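# Press ball bearing flush into its housing

## Task

Seat the ball bearing fully in the housing: push it down until it rests on the housing's shoulder and is flush. It must stay square (untilted), nothing may press on its inner ring, and the ram must never drop onto the robot. The ram can move, but striking it hard is treated like striking a fixed object.

## Robot and tools

ROBOT. Two arms: left_arm with a five-fingered left hand, right_arm with a right hand. Bases in the scene frame: left_arm at (-0.020, +0.251, 0) m, right_arm at (+0.014, -0.226, -0.004) m, both turned only slightly about z. Joint ranges (rad): waist -2.880 to 2.880, shoulder 0.000 to 3.142, elbow 0.000 to 3.019 (straight at 2.964), wrist pitch -1.693 to 1.571, wrist yaw -1.571 to 1.571, wrist roll -2.094 to 2.094.

FRAME. Scene frame: origin at table-top height, halfway between the nominal bases; +z up, +x away from the robot over the table, left_arm on the +y side. Image left and right do not match these names. Positions are in metres, orientations as quat_wxyz.

HAND POINT. Each arm is steered by a point 0.05 m in front of the palm and 0.15 m out from the wrist face along the fingers. Its +z runs along straight fingers, +y points out of the palm, +x goes across the palm away from the thumb on the right hand and toward the thumb on the left hand. Straight fingertips stick out 0.06 to 0.07 m past the point and sit 0.06 m behind it (-y). A rigid bracket on the little-finger side of the wrist can collide with things.

ROW LAYOUT. Every row is exactly 28 numbers, each in [-1, 1], always covering both arms: left_arm dx, dy, dz, rx, ry, rz; then left hand little, ring, middle, index, thumb_bend, thumb_turn, force_limit, speed; then the same 14 for right_arm. Pose numbers are offsets, not poses: measured along scene axes from that arm's Hand target as it stood when the action (or move) began, with 1.0 equal to 0.6 m or 180 degrees. rx, ry, rz form one rotation vector, applied about the hand point. All six at 0 asks nothing new of that arm. Hand numbers are absolute targets: +1 straight/open, -1 curled/closed; thumb_turn +1 beside the palm, -1 across in front of it. force_limit maps -1 to about 0 N and +1 to 10 N at the fingertip (15 N for the two thumb motors). speed rises from near zero at -1 to full at +0.48 and stays full up to +1. There is no 'unchanged' value: repeat the last eight hand numbers you sent, or, before any were sent, hand_measured plus hand_force_limit and hand_speed. For a soft grip close at speed -0.94 or lower.

TOOLS.
execute_actions(actions, cameras): actions is a list of actions, each a list of up to 15 rows, one per 1/30 s step; a short action repeats its final row to step 15. Every row in one action counts from that action's starting Hand target, so repeating an offset keeps moving further. cameras lists names, ["all"], or []; by default images come only for an empty actions list.
move(target, speed, blend, blocking, cameras): target is one row or a list of up to 15 rows, all offsets from the Hand targets at the move's start (not chained). speed is m/s, 0.002 to 4.3, default 0.25, one number or one per target; turning runs at twice that in rad/s. blend in m rounds corners; 0 stops at each. The whole move is capped at 10 s. blocking=false returns after about 0.5 s while motion continues. Paths do not avoid obstacles or the other arm; faster moves lag and overshoot more.
wait(seconds 0 to 3600, cameras): lets time pass with no new commands.
stop(cameras): brakes a running move.
zoom_image(camera, region [x0, y0, x1, y1] in pixels, at most 504 by 504): enlarges part of the newest image.
show_instructions(): shows the reference page (five-finger left hand).
finished_scene(scene=1): ends the scene for good; the bearing must stay seated without the robot.

CAMERAS. cam_high, cam_low, cam_inspect (504x504), cam_left_wrist, cam_right_wrist (672x504).

RESULTS. Each arm reports end_effector_position and end_effector_quat_wxyz (scene frame, may be off a few cm), Hand target (last command after clipping; next offsets start here), joint positions, velocities ('within noise' when idle) and torques (offset, noisy; numbers 3 and 4 wrap at ±28 N m). Hands report hand_measured, hand_stopped_by (moving, target, force, stalled, fault) and hand_load_n (positive when the finger is pushed open; near 0 after a lost grip), all in motor order. A move adds a 'move:' line: done, off_target, moving, held or fault, plus limits such as paced or held. execute_actions also lists some intermediate positions.

BEHAVIOUR. Arms track loosely and often rest 1 to 3 cm (up to 5 cm) below the command with no contact; the next execute_actions call re-requests the target, otherwise send the shortfall. Orientation commands are clipped to 40 degrees from the current one each step. A blocked arm keeps pushing until commanded back past its hand point. Motors heat when loaded, stretched or straining: a MOTOR HOT line appears at 85 °C and at 100 °C the arm goes limp for 30 to 60 s. The scene keeps running while you think.

AVOID. Dropping anything even a few mm, letting parts fall off the table, releasing moving parts, fast or hard contacts, letting the ram strike anything or come down on the arms, hands pressing or closing on each other, overloading fingers, and pressing on the bearing's inner ring or tilting it.

Each tool is called after "Emit:" by a JSON object that holds its "op" and its "data", one argument or row to a line.

Reference images:

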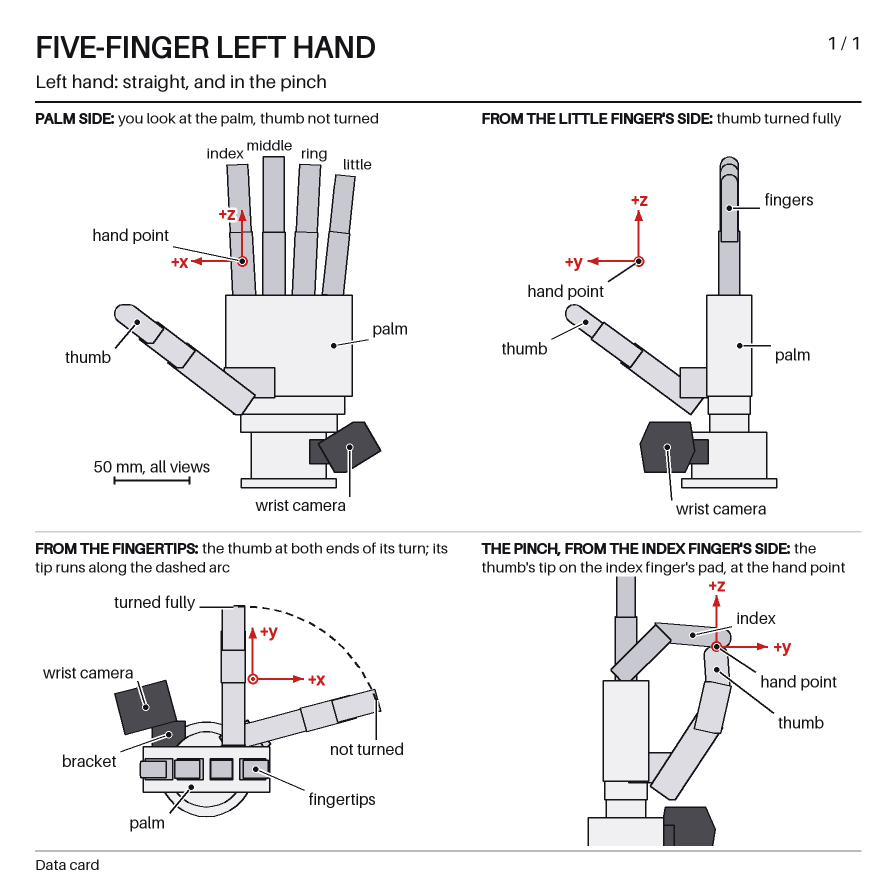

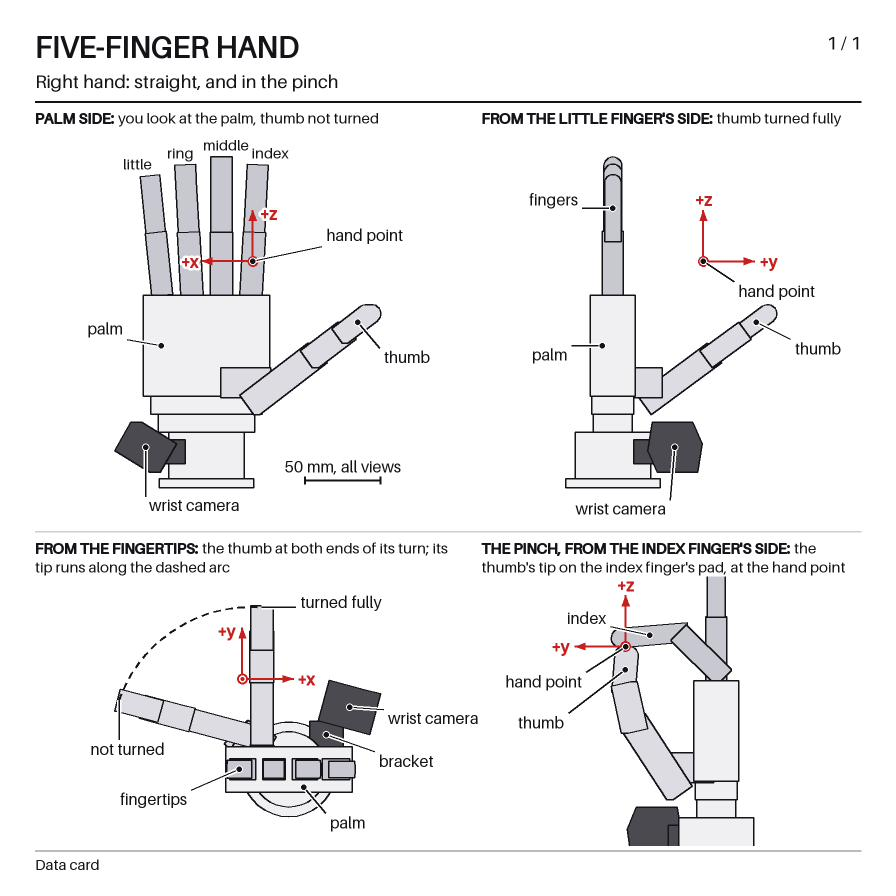

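## Session

Emit:
{"op": "execute_actions", "data": {
  "actions": []
}}

Scene clock: 0.00 s.
left_arm: end_effector_position=(+0.6810, -0.1294, +0.2385) hand_measured=(+1.000, +1.000, +1.000, +1.000, +1.000, +1.000) hand_load_n=(+0.0, +0.0, +0.0, +0.0, +0.0, +0.0) hand_stopped_by=(target, target, target, target, target, target) hand_force_limit=0.00 hand_speed=-0.80 end_effector_quat_wxyz=(+0.109, +0.857, -0.355, +0.356) | right_arm: end_effector_position=(+0.4238, -0.2819, +0.1790) hand_measured=(+1.000, +1.000, +1.000, +1.000, +1.000, +1.000) hand_load_n=(+0.0, +0.0, +0.0, +0.0, +0.0, +0.0) hand_stopped_by=(target, target, target, target, target, target) hand_force_limit=0.00 hand_speed=-0.80 end_effector_quat_wxyz=(+0.406, +0.057, +0.849, -0.333)
Joint positions: left_arm=[-0.346 1.984 1.895 -0.745 0.226 -1.233] | right_arm=[0.08 0.855 0.484 -0.255 0.698 1.386]
Joint velocities: within noise
Joint torques (N m): no reading
Heat: left arm: hottest elbow 32 °C; right arm: hottest waist 34 °C.
Hand target: left_arm +0.6858, -0.1312, +0.2412; +0.109, +0.855, -0.355, +0.361 | right_arm +0.4295, -0.2816, +0.1906; +0.415, +0.061, +0.845, -0.332

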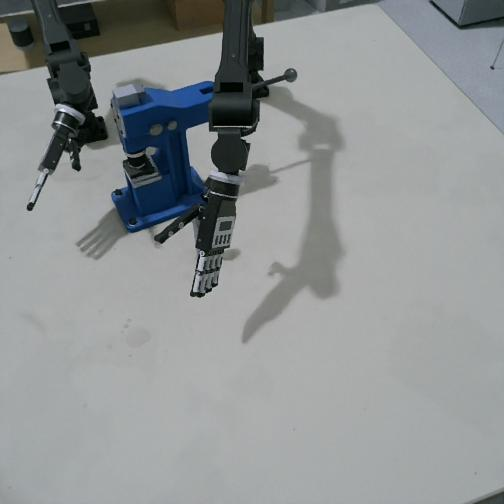

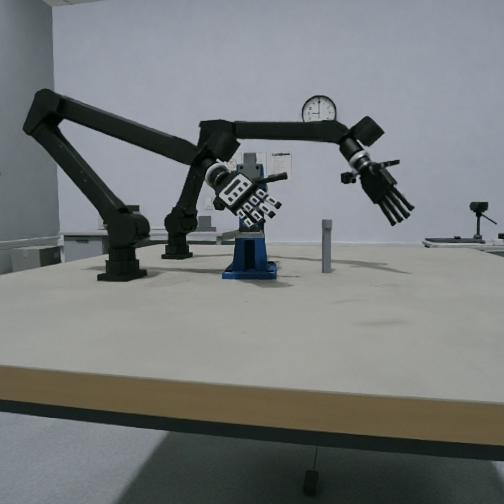

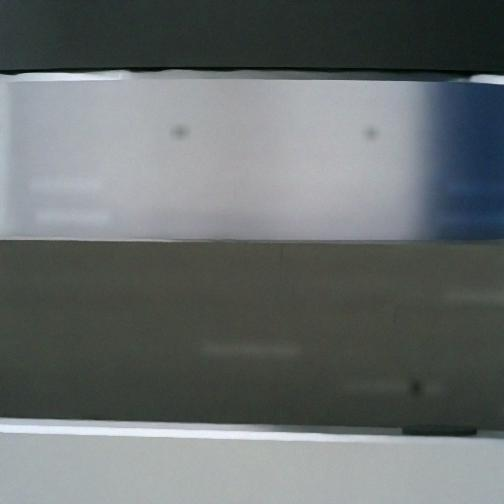

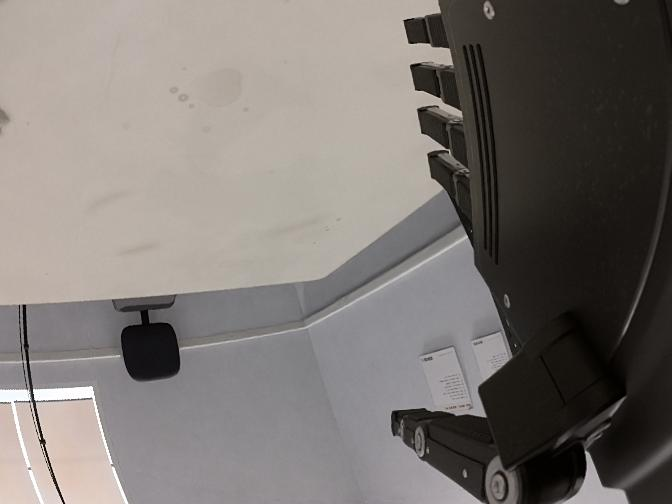

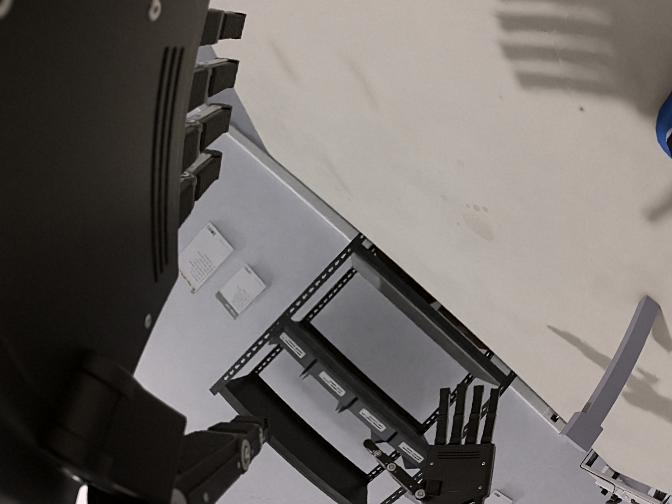

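Emit:
{"op": "zoom_image", "data": {
  "camera": "cam_high",
  "region": [60, 40, 320, 300]
}}

Emit:
{"op": "zoom_image", "data": {
  "camera": "cam_low",
  "region": [160, 100, 420, 300]
}}

Emit:
{"op": "zoom_image", "data": {
  "camera": "cam_high",
  "region": [90, 60, 230, 240]
}}

Scaled by 1.938 from the camera's image (finer frame: 720x720).

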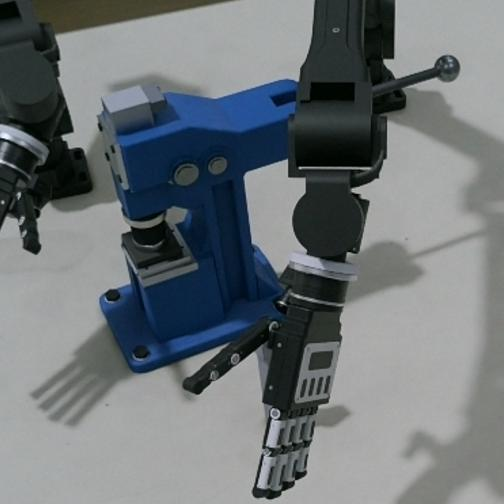

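Scaled by 1.938 from the camera's image (finer frame: 720x720).

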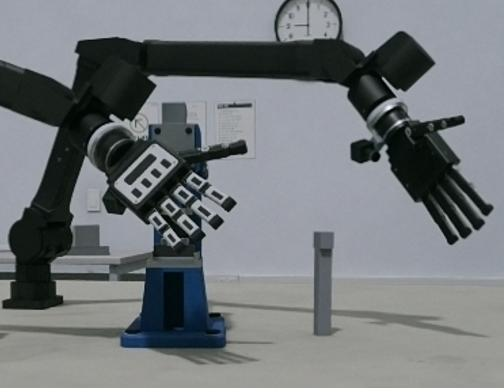

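Scaled by 2.800 from the camera's image (finer frame: 720x720).

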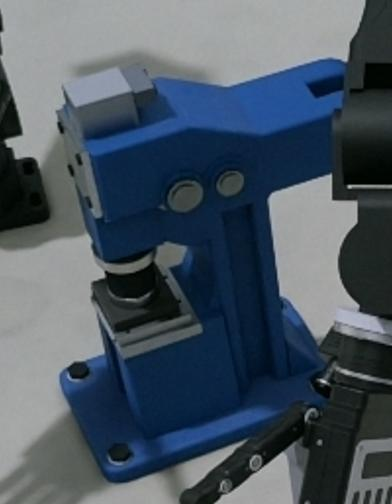

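Emit:
{"op": "zoom_image", "data": {
  "camera": "cam_high",
  "region": [190, 0, 360, 170]
}}

Emit:
{"op": "zoom_image", "data": {
  "camera": "cam_low",
  "region": [90, 80, 290, 290]
}}

Emit:
{"op": "zoom_image", "data": {
  "camera": "cam_inspect",
  "region": [0, 0, 504, 504]
}}

Scaled by 2.965 from the camera's image (finer frame: 720x720).

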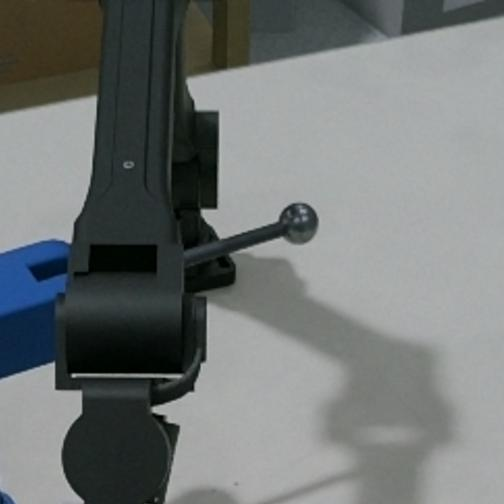

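Scaled by 2.400 from the camera's image (finer frame: 720x720).

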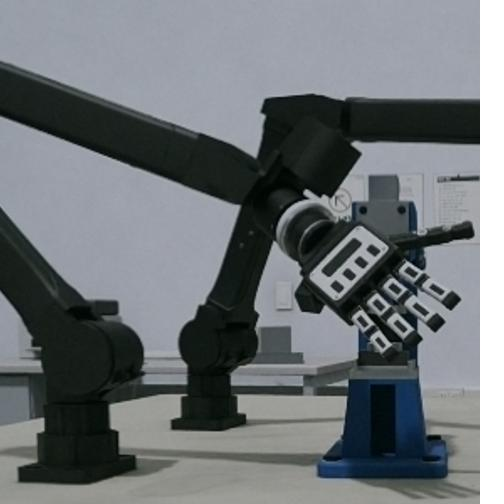

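Scaled by 1.000.

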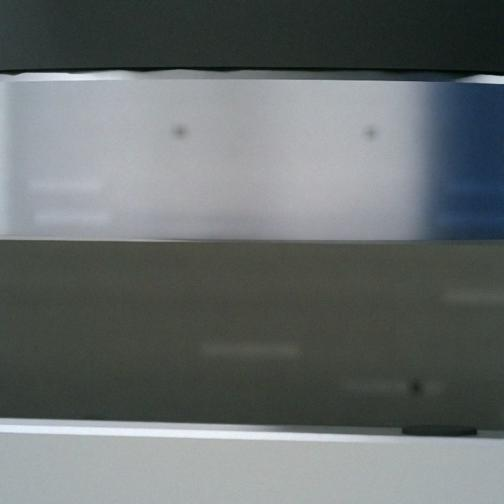

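Emit:
{"op": "move", "data": {
  "target": [0,0,0.15,0,0,0,1,1,1,1,1,1,0,-0.8,-0.3,-0.4,0.2,0,0,0,1,1,1,1,1,1,0,-0.8],
  "speed": 0.2,
  "cameras": ["all"]
}}

Scene clock: 32.50 s.
left_arm: end_effector_position=(+0.6782, -0.1283, +0.3215) hand_measured=(+1.000, +1.000, +1.000, +1.000, +1.000, +1.000) hand_load_n=(+0.0, +0.0, +0.0, +0.0, +0.0, +0.0) hand_stopped_by=(target, target, target, target, target, target) hand_force_limit=0.00 hand_speed=-0.80 end_effector_quat_wxyz=(+0.110, +0.859, -0.355, +0.353) | right_arm: end_effector_position=(+0.2515, -0.5119, +0.2874) hand_measured=(+1.000, +1.000, +1.000, +1.000, +1.000, +1.000) hand_load_n=(+0.0, +0.0, +0.0, +0.0, +0.0, +0.0) hand_stopped_by=(target, target, target, target, target, target) hand_force_limit=0.00 hand_speed=-0.80 end_effector_quat_wxyz=(+0.413, +0.067, +0.852, -0.315)
Joint positions: left_arm=[-0.346 1.984 2.115 -0.973 0.226 -1.233] | right_arm=[-1.25 0.74 0.711 -0.519 -0.485 0.721]
Joint torques (N m): left_arm=[-0.21 -18.55 13.16 1.31 0.16 0.05] | right_arm=[-0.85 -0.79 12.21 1.06 -0.53 -0.08]
Heat: left arm: hottest elbow 37 °C; right arm: hottest waist 34 °C.
Hand target: left_arm +0.6858, -0.1311, +0.3312; +0.109, +0.855, -0.355, +0.361 | right_arm +0.2495, -0.5215, +0.3106; +0.415, +0.061, +0.845, -0.332
Off the commanded pose: left_arm 0.013 m, 1 deg | right_arm 0.025 m, 2 deg.
move: off_target (left_arm, right_arm)

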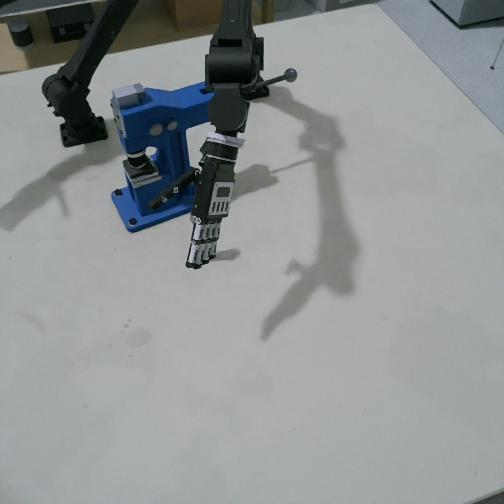

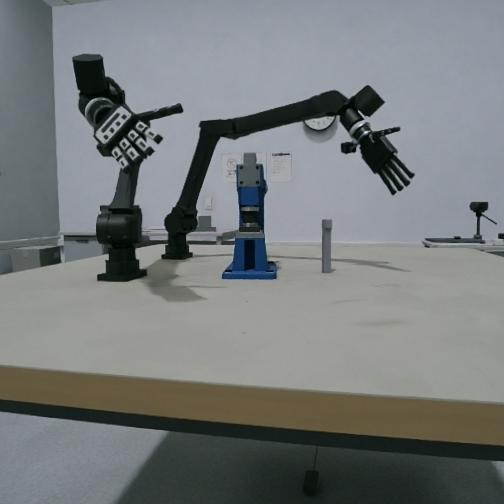

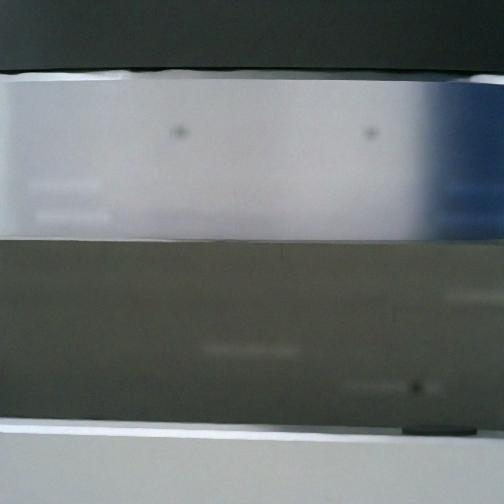

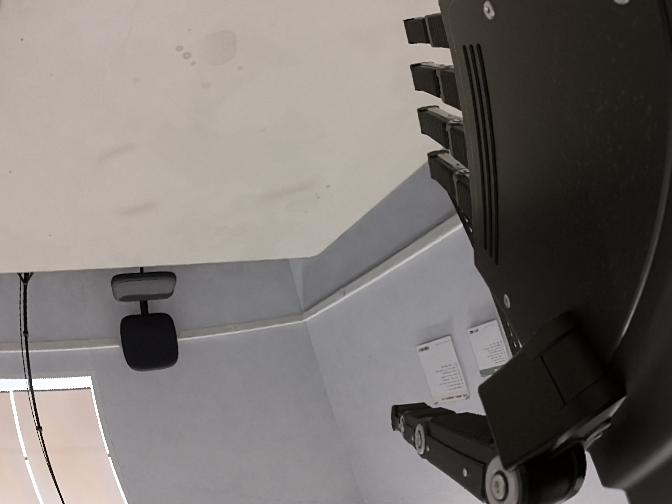

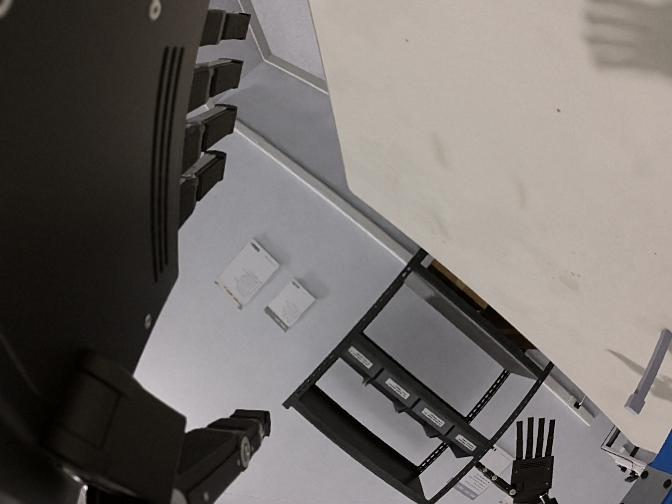

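Emit:
{"op": "zoom_image", "data": {
  "camera": "cam_low",
  "region": [215, 140, 290, 290]
}}

Emit:
{"op": "zoom_image", "data": {
  "camera": "cam_low",
  "region": [300, 210, 350, 285]
}}

Emit:
{"op": "zoom_image", "data": {
  "camera": "cam_low",
  "region": [225, 190, 275, 245]
}}

Emit:
{"op": "zoom_image", "data": {
  "camera": "cam_high",
  "region": [110, 75, 170, 140]
}}

Emit:
{"op": "zoom_image", "data": {
  "camera": "cam_high",
  "region": [105, 130, 205, 240]
}}

Scaled by 3.360 from the camera's image (finer frame: 720x720).

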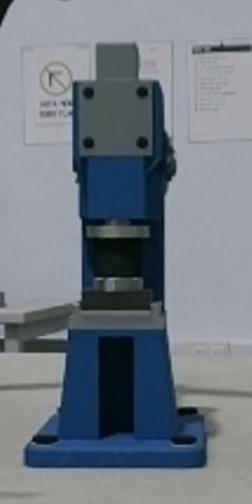

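Scaled by 6.720 from the camera's image (finer frame: 720x720).

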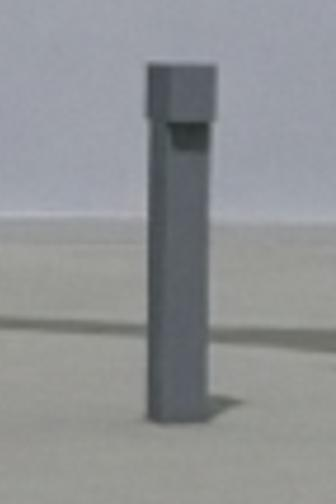

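Scaled by 9.164 from the camera's image (finer frame: 720x720).

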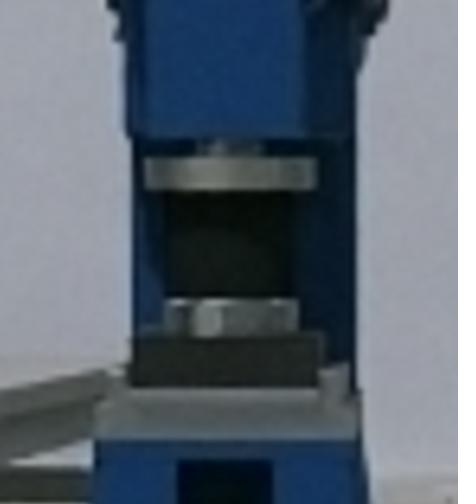

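Scaled by 7.754 from the camera's image (finer frame: 720x720).

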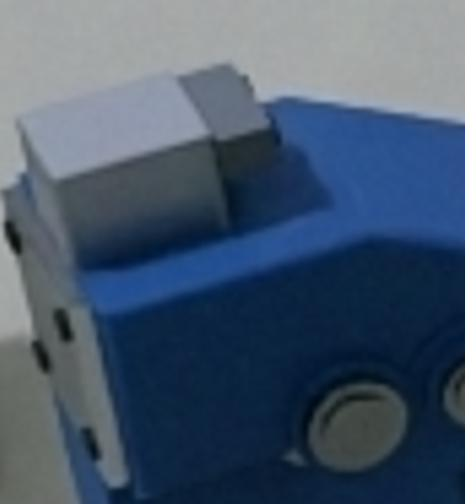

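Scaled by 4.582 from the camera's image (finer frame: 720x720).

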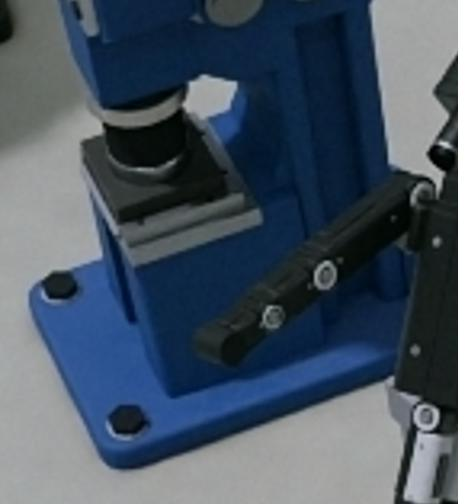

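Emit:
{"op": "move", "data": {
  "target": [
    [0,0,0.15,0,0,0,1,1,1,1,1,1,0,-0.8,0,0,0,0,0,0,1,1,1,1,1,1,0,-0.8],
    [-0.1,0.85,0.2,0,0,0.2,1,1,1,1,1,1,0,-0.8,-0.2,0,0.0,0,0,0,1,1,1,1,1,1,0,-0.8]
  ],
  "speed": 0.25,
  "cameras": ["cam_high","cam_low","cam_inspect"]
}}

Scene clock: 61.33 s.
left_arm: end_effector_position=(+0.6229, +0.3813, +0.4429) hand_measured=(+1.000, +1.000, +1.000, +1.000, +1.000, +1.000) hand_load_n=(+0.0, +0.5, +0.0, +0.0, +0.0, +0.0) hand_stopped_by=(target, target, target, target, target, target) hand_force_limit=0.00 hand_speed=-0.80 end_effector_quat_wxyz=(-0.006, +0.926, -0.066, +0.373) | right_arm: end_effector_position=(+0.1353, -0.5134, +0.2911) hand_measured=(+1.000, +1.000, +1.000, +1.000, +1.000, +1.000) hand_load_n=(+0.0, +0.0, +0.0, +0.0, +0.0, +0.0) hand_stopped_by=(target, target, target, target, target, target) hand_force_limit=0.00 hand_speed=-0.80 end_effector_quat_wxyz=(+0.420, +0.069, +0.849, -0.314)
Joint positions: left_arm=[0.401 1.656 1.973 -1.175 0.302 -1.153] | right_arm=[-1.763 0.773 0.767 -0.807 -0.9 0.319]
Joint torques (N m): left_arm=[-0.5 -14.39 11.41 1.28 0.29 0.14] | right_arm=[-1.08 -0.09 12.11 0.92 -0.82 -0.12]
Heat: left arm: hottest elbow 39 °C; right arm: hottest elbow 40 °C.
Hand target: left_arm +0.6256, +0.3790, +0.4514; -0.008, +0.923, -0.073, +0.378 | right_arm +0.1295, -0.5215, +0.3106; +0.415, +0.061, +0.845, -0.332
Off the commanded pose: left_arm 0.009 m, 1 deg | right_arm 0.022 m, 2 deg.
move: off_target (right_arm)

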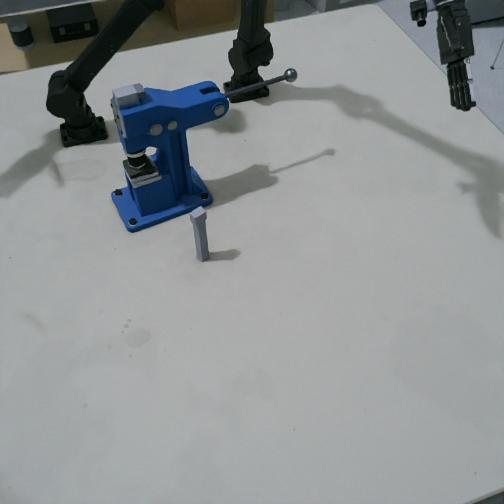

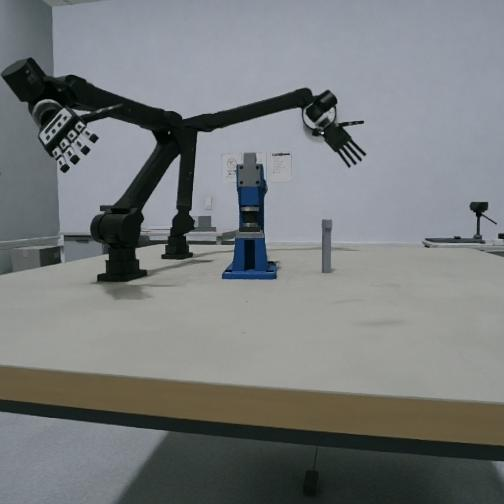

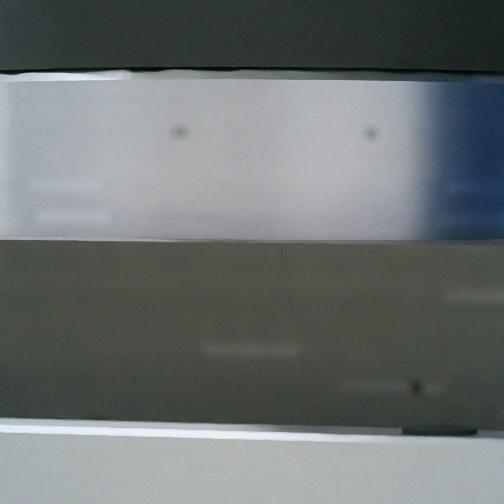

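Emit:
{"op": "zoom_image", "data": {
  "camera": "cam_high",
  "region": [100, 55, 310, 265]
}}

Emit:
{"op": "zoom_image", "data": {
  "camera": "cam_high",
  "region": [105, 65, 225, 185]
}}

Emit:
{"op": "zoom_image", "data": {
  "camera": "cam_high",
  "region": [180, 195, 250, 265]
}}

Scaled by 2.400 from the camera's image (finer frame: 720x720).

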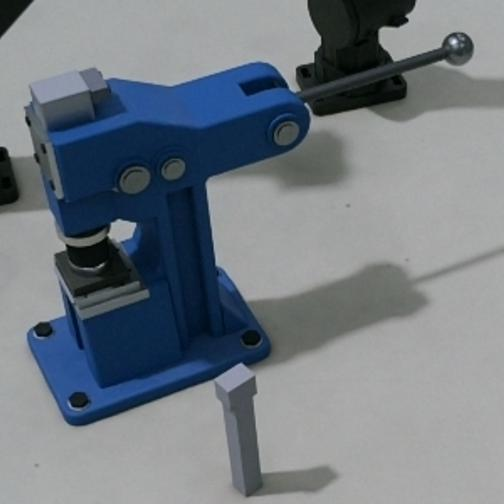

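Scaled by 4.200 from the camera's image (finer frame: 720x720).

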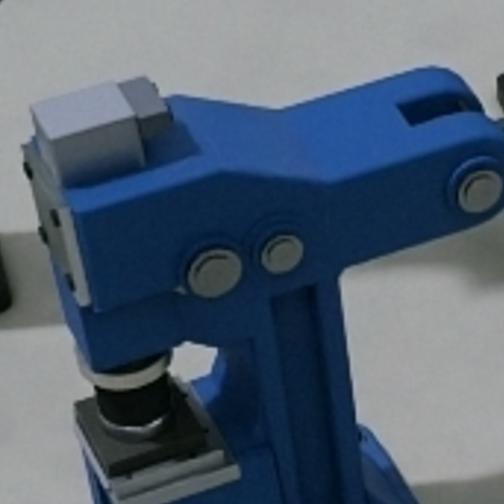

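Scaled by 7.200 from the camera's image (finer frame: 720x720).

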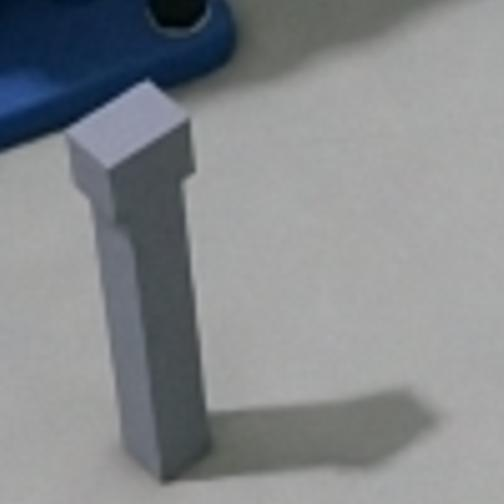

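Emit:
{"op": "zoom_image", "data": {
  "camera": "cam_inspect",
  "region": [0, 40, 130, 130]
}}

Emit:
{"op": "zoom_image", "data": {
  "camera": "cam_inspect",
  "region": [374, 40, 504, 130]
}}

Emit:
{"op": "zoom_image", "data": {
  "camera": "cam_low",
  "region": [235, 205, 265, 240]
}}

Scaled by 3.877 from the camera's image (finer frame: 720x720).

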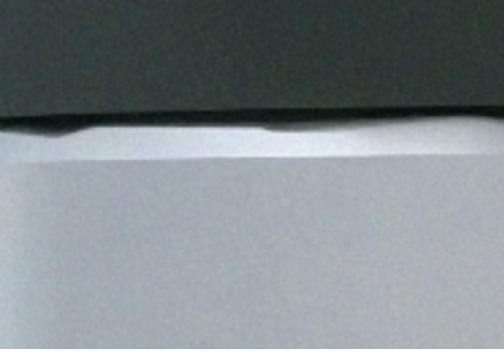

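Scaled by 3.877 from the camera's image (finer frame: 720x720).

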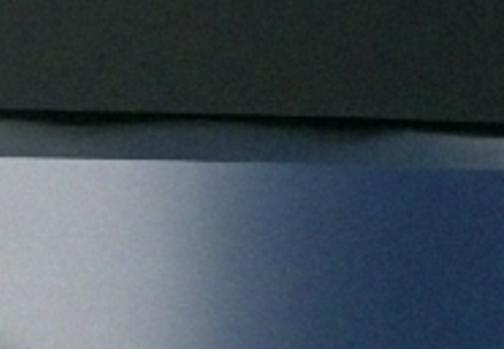

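Scaled by 14.400 from the camera's image (finer frame: 720x720).

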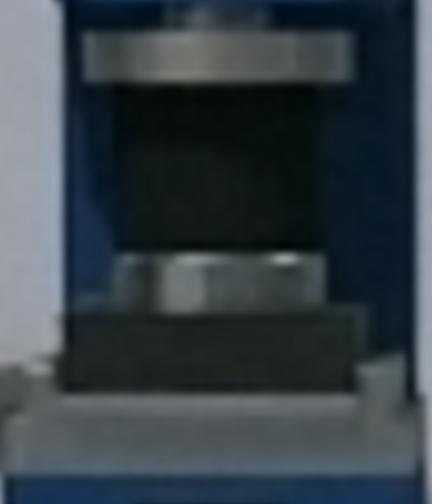

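Emit:
{"op": "move", "data": {
  "target": [-0.376,-0.048,0.06,0.3136,-0.4183,-0.4014,1,1,1,1,1,1,0,-0.8,0,0,0,0,0,0,1,1,1,1,1,1,0,-0.8],
  "speed": 0.25,
  "cameras": ["cam_high","cam_low","cam_left_wrist"]
}}

Scene clock: 199.77 s.
left_arm: end_effector_position=(+0.4032, +0.3489, +0.4880) hand_measured=(+1.000, +1.000, +1.000, +1.000, +1.000, +1.000) hand_load_n=(+0.0, +0.0, +0.0, +0.0, +0.0, +0.0) hand_stopped_by=(target, target, target, target, target, target) hand_force_limit=0.00 hand_speed=-0.80 end_effector_quat_wxyz=(+0.226, -0.239, +0.665, -0.670) | right_arm: end_effector_position=(+0.1353, -0.5134, +0.2910) hand_measured=(+1.000, +1.000, +1.000, +1.000, +1.000, +1.000) hand_load_n=(+0.0, +0.0, +0.0, +0.0, +0.0, +0.0) hand_stopped_by=(target, target, target, target, target, target) hand_force_limit=0.00 hand_speed=-0.80 end_effector_quat_wxyz=(+0.420, +0.069, +0.849, -0.314)
Joint positions: left_arm=[0.704 1.258 1.358 -0.137 1.59 0.018] | right_arm=[-1.763 0.773 0.767 -0.807 -0.9 0.318]
Joint torques (N m): left_arm=[0.26 -9.7 8.16 1.91 0.14 0.15] | right_arm=[-1.38 -1.32 11.85 0.85 -0.85 -0.11]
Heat: left arm: hottest elbow 42 °C; right arm: hottest elbow 47 °C.
Hand target: left_arm +0.4001, +0.3501, +0.4873; +0.224, -0.224, +0.671, -0.671 | right_arm +0.1296, -0.5215, +0.3106; +0.415, +0.061, +0.845, -0.332
Off the commanded pose: left_arm 0.003 m, 2 deg | right_arm 0.022 m, 2 deg.
joint sent to its limit (left arm) — joint 5 (wrist yaw), upper limit. The joint targets still meet the commanded pose.
move: done

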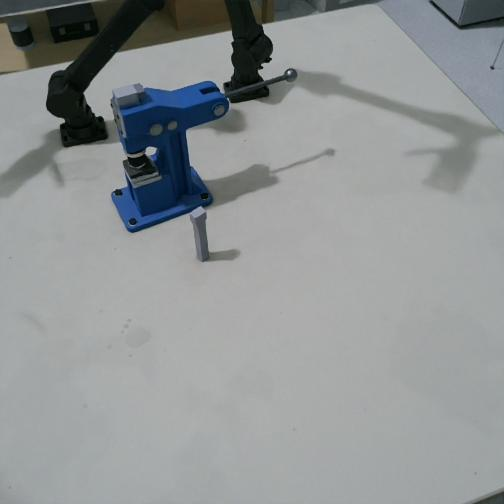

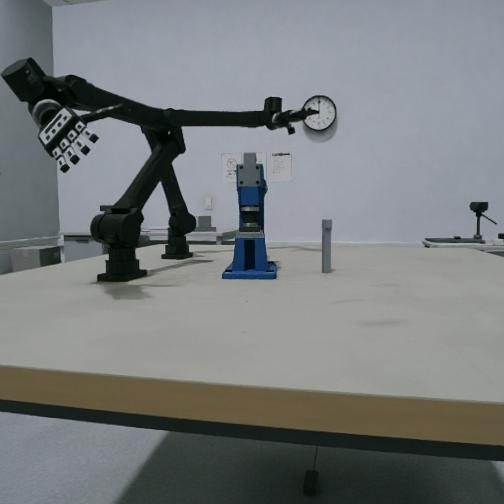

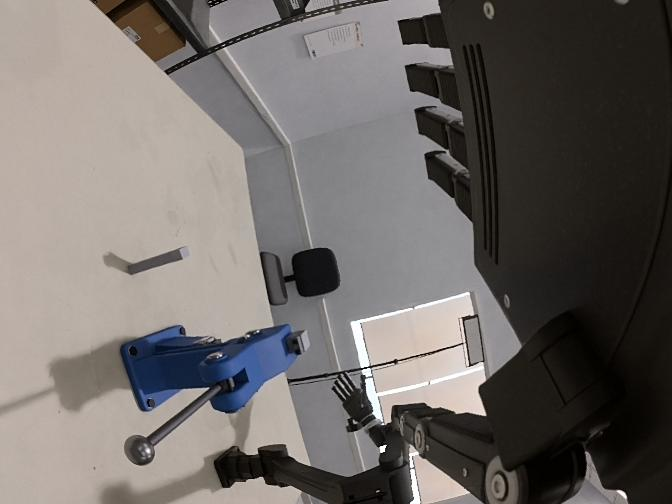

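Emit:
{"op": "zoom_image", "data": {
  "camera": "cam_left_wrist",
  "region": [100, 290, 340, 500]
}}

Scaled by 2.100 from the camera's image (finer frame: 960x720).

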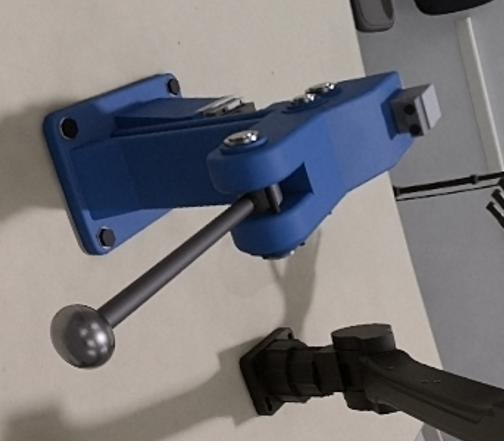

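Emit:
{"op": "move", "data": {
  "target": [
    [-0.197,-0.318,-0.062,0,0,0,1,1,1,1,1,1,0,-0.8,0,0,0,0,0,0,1,1,1,1,1,1,0,-0.8],
    [-0.197,-0.318,-0.245,0,0,0,1,1,1,1,1,1,0,-0.8,0,0,0,0,0,0,1,1,1,1,1,1,0,-0.8]
  ],
  "speed": 0.2,
  "cameras": ["cam_high","cam_low","cam_left_wrist"]
}}

Scene clock: 213.07 s.
left_arm: end_effector_position=(+0.2847, +0.1612, +0.3417) hand_measured=(+1.000, +1.000, +1.000, +1.000, +1.000, +1.000) hand_load_n=(+0.0, +0.0, +0.0, +0.0, +0.0, +0.0) hand_stopped_by=(target, target, target, target, target, target) hand_force_limit=0.00 hand_speed=-0.80 end_effector_quat_wxyz=(+0.223, -0.227, +0.672, -0.669) | right_arm: end_effector_position=(+0.1353, -0.5134, +0.2910) hand_measured=(+1.000, +1.000, +1.000, +1.000, +1.000, +1.000) hand_load_n=(+0.0, +0.0, +0.0, +0.0, +0.0, +0.0) hand_stopped_by=(target, target, target, target, target, target) hand_force_limit=0.00 hand_speed=-0.80 end_effector_quat_wxyz=(+0.420, +0.069, +0.849, -0.314)
Joint positions: left_arm=[0.389 0.688 0.637 0.033 1.299 0.014] | right_arm=[-1.763 0.773 0.767 -0.807 -0.9 0.318]
Joint torques (N m): left_arm=[-0.26 -2.14 8.34 2.21 0.12 0] | right_arm=[-2.26 -1.67 12 0.62 -0.82 -0.18]
Heat: left arm: hottest elbow 40 °C; right arm: hottest elbow 47 °C.
Hand target: left_arm +0.2819, +0.1593, +0.3404; +0.224, -0.224, +0.671, -0.671 | right_arm +0.1296, -0.5215, +0.3106; +0.415, +0.061, +0.845, -0.332
Off the commanded pose: left_arm 0.004 m, 0 deg | right_arm 0.022 m, 2 deg.
move: done

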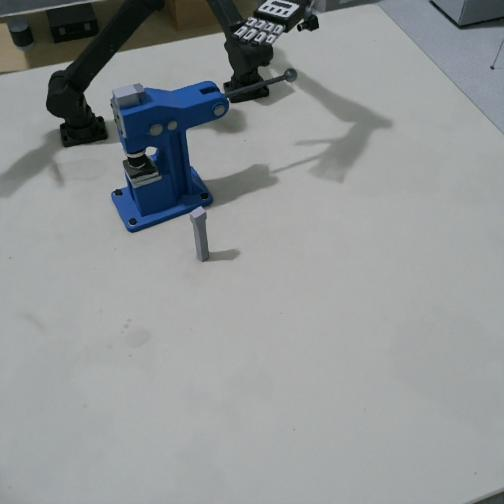

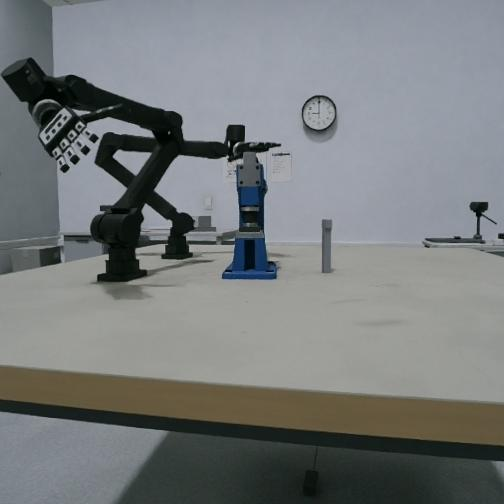

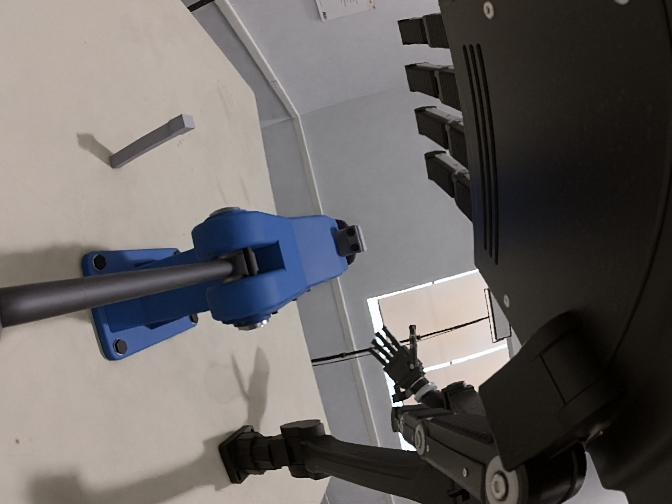

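Emit:
{"op": "zoom_image", "data": {
  "camera": "cam_high",
  "region": [190, 0, 340, 130]
}}

Scaled by 3.360 from the camera's image (finer frame: 720x720).

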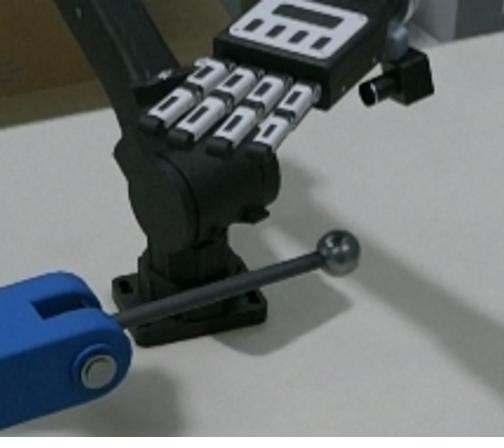

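Emit:
{"op": "move", "data": {
  "target": [0,0.045,-0.13,0,0,0,1,1,1,1,1,1,0,-0.8,0,0,0,0,0,0,1,1,1,1,1,1,0,-0.8],
  "speed": 0.08,
  "cameras": ["cam_high","cam_low","cam_left_wrist"]
}}

Emit:
{"op": "zoom_image", "data": {
  "camera": "cam_high",
  "region": [190, 0, 340, 130]
}}

Scene clock: 267.47 s.
left_arm: end_effector_position=(+0.2815, +0.1845, +0.2684) hand_measured=(+1.000, +1.000, +1.000, +1.000, +1.000, +1.000) hand_load_n=(+0.0, +0.0, +0.0, +0.0, +0.0, -0.5) hand_stopped_by=(target, target, target, target, target, target) hand_force_limit=0.00 hand_speed=-0.80 end_effector_quat_wxyz=(+0.228, -0.216, +0.673, -0.669) | right_arm: end_effector_position=(+0.1353, -0.5134, +0.2910) hand_measured=(+1.000, +1.000, +1.000, +1.000, +1.000, +1.000) hand_load_n=(+0.0, +0.0, +0.0, +0.0, +0.0, +0.0) hand_stopped_by=(target, target, target, target, target, target) hand_force_limit=0.00 hand_speed=-0.80 end_effector_quat_wxyz=(+0.420, +0.069, +0.849, -0.314)
Joint positions: left_arm=[0.487 0.766 0.466 0.296 1.405 0.021] | right_arm=[-1.763 0.773 0.767 -0.807 -0.9 0.318]
Joint torques (N m): left_arm=[0.32 -0.79 7.88 2.15 0.11 -0.01] | right_arm=[-1.08 -1.32 12.1 0.69 -0.87 -0.08]
Heat: left arm: hottest elbow 40 °C; right arm: hottest elbow 48 °C.
Hand target: left_arm +0.2818, +0.1863, +0.2625; +0.224, -0.223, +0.671, -0.671 | right_arm +0.1296, -0.5215, +0.3106; +0.415, +0.061, +0.845, -0.332
Off the commanded pose: left_arm 0.006 m, 1 deg | right_arm 0.022 m, 2 deg.
move: done

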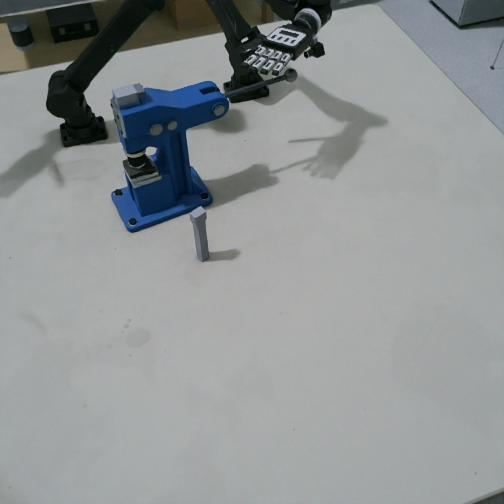

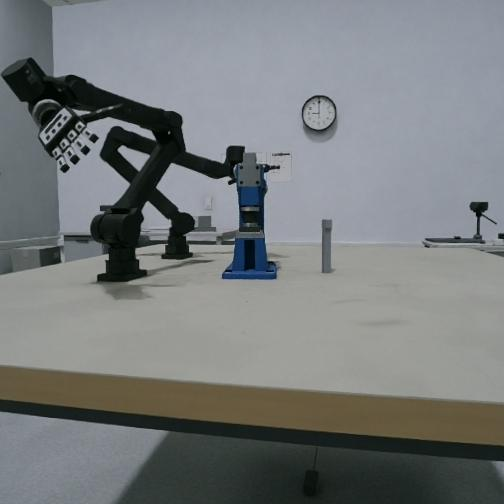

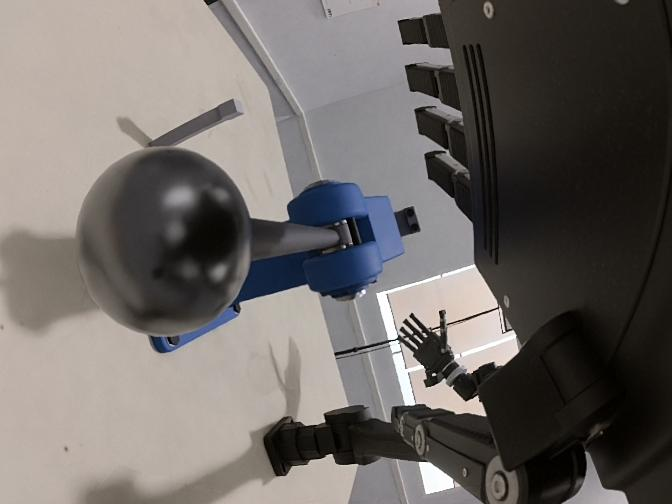

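Scaled by 3.360 from the camera's image (finer frame: 720x720).

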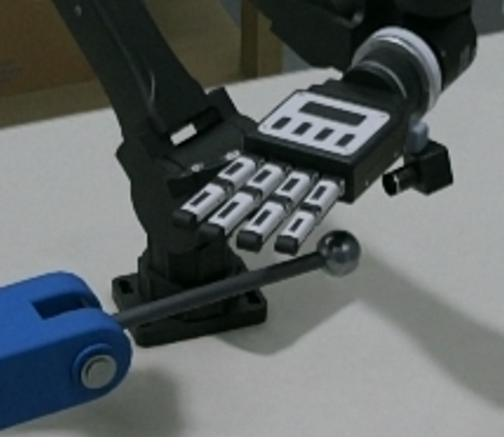

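Emit:
{"op": "move", "data": {
  "target": [0,0.025,-0.055,0,0,0,1,1,1,1,1,1,0,-0.8,0,0,0,0,0,0,1,1,1,1,1,1,0,-0.8],
  "speed": 0.06,
  "cameras": ["cam_high","cam_left_wrist","cam_inspect"]
}}

Emit:
{"op": "zoom_image", "data": {
  "camera": "cam_high",
  "region": [190, 0, 340, 130]
}}

Scene clock: 284.90 s.
left_arm: end_effector_position=(+0.2824, +0.1998, +0.2353) hand_measured=(+1.000, +1.000, +1.000, +1.000, +1.000, +1.000) hand_load_n=(+0.0, +0.0, +0.0, -0.5, +0.0, +0.0) hand_stopped_by=(target, target, target, target, target, target) hand_force_limit=0.00 hand_speed=-0.80 end_effector_quat_wxyz=(+0.228, -0.216, +0.674, -0.669) | right_arm: end_effector_position=(+0.1353, -0.5134, +0.2910) hand_measured=(+1.000, +1.000, +1.000, +1.000, +1.000, +1.000) hand_load_n=(+0.0, +0.0, +0.0, +0.0, +0.0, +0.0) hand_stopped_by=(target, target, target, target, target, target) hand_force_limit=0.00 hand_speed=-0.80 end_effector_quat_wxyz=(+0.420, +0.069, +0.849, -0.314)
Joint positions: left_arm=[0.541 0.852 0.411 0.425 1.459 0.034] | right_arm=[-1.763 0.773 0.767 -0.807 -0.9 0.318]
Joint torques (N m): left_arm=[0.32 -1.32 7.43 2.02 0.12 0] | right_arm=[-0.73 -1.61 11.92 0.62 -0.85 -0.11]
Heat: left arm: hottest elbow 39 °C; right arm: hottest elbow 48 °C.
Hand target: left_arm +0.2818, +0.2013, +0.2294; +0.224, -0.224, +0.671, -0.671 | right_arm +0.1296, -0.5215, +0.3106; +0.415, +0.061, +0.845, -0.332
Off the commanded pose: left_arm 0.006 m, 1 deg | right_arm 0.022 m, 2 deg.
move: done
Images, in order (width x height): cam_high 504x504, cam_inspect 504x504, cam_left_wrist 672x504.

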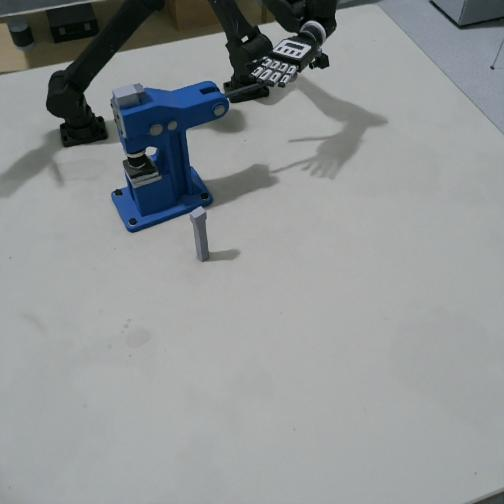

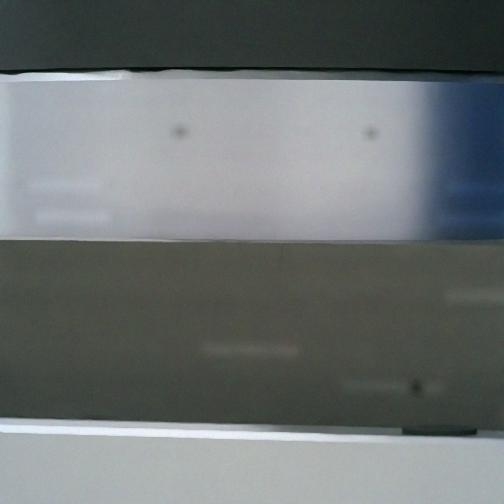

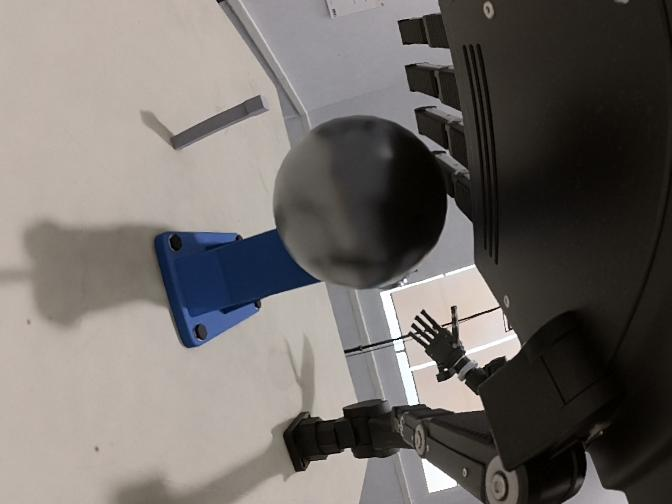

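Scaled by 3.360 from the camera's image (finer frame: 720x720).

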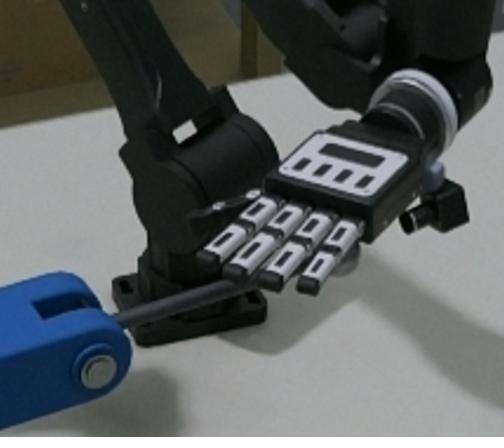

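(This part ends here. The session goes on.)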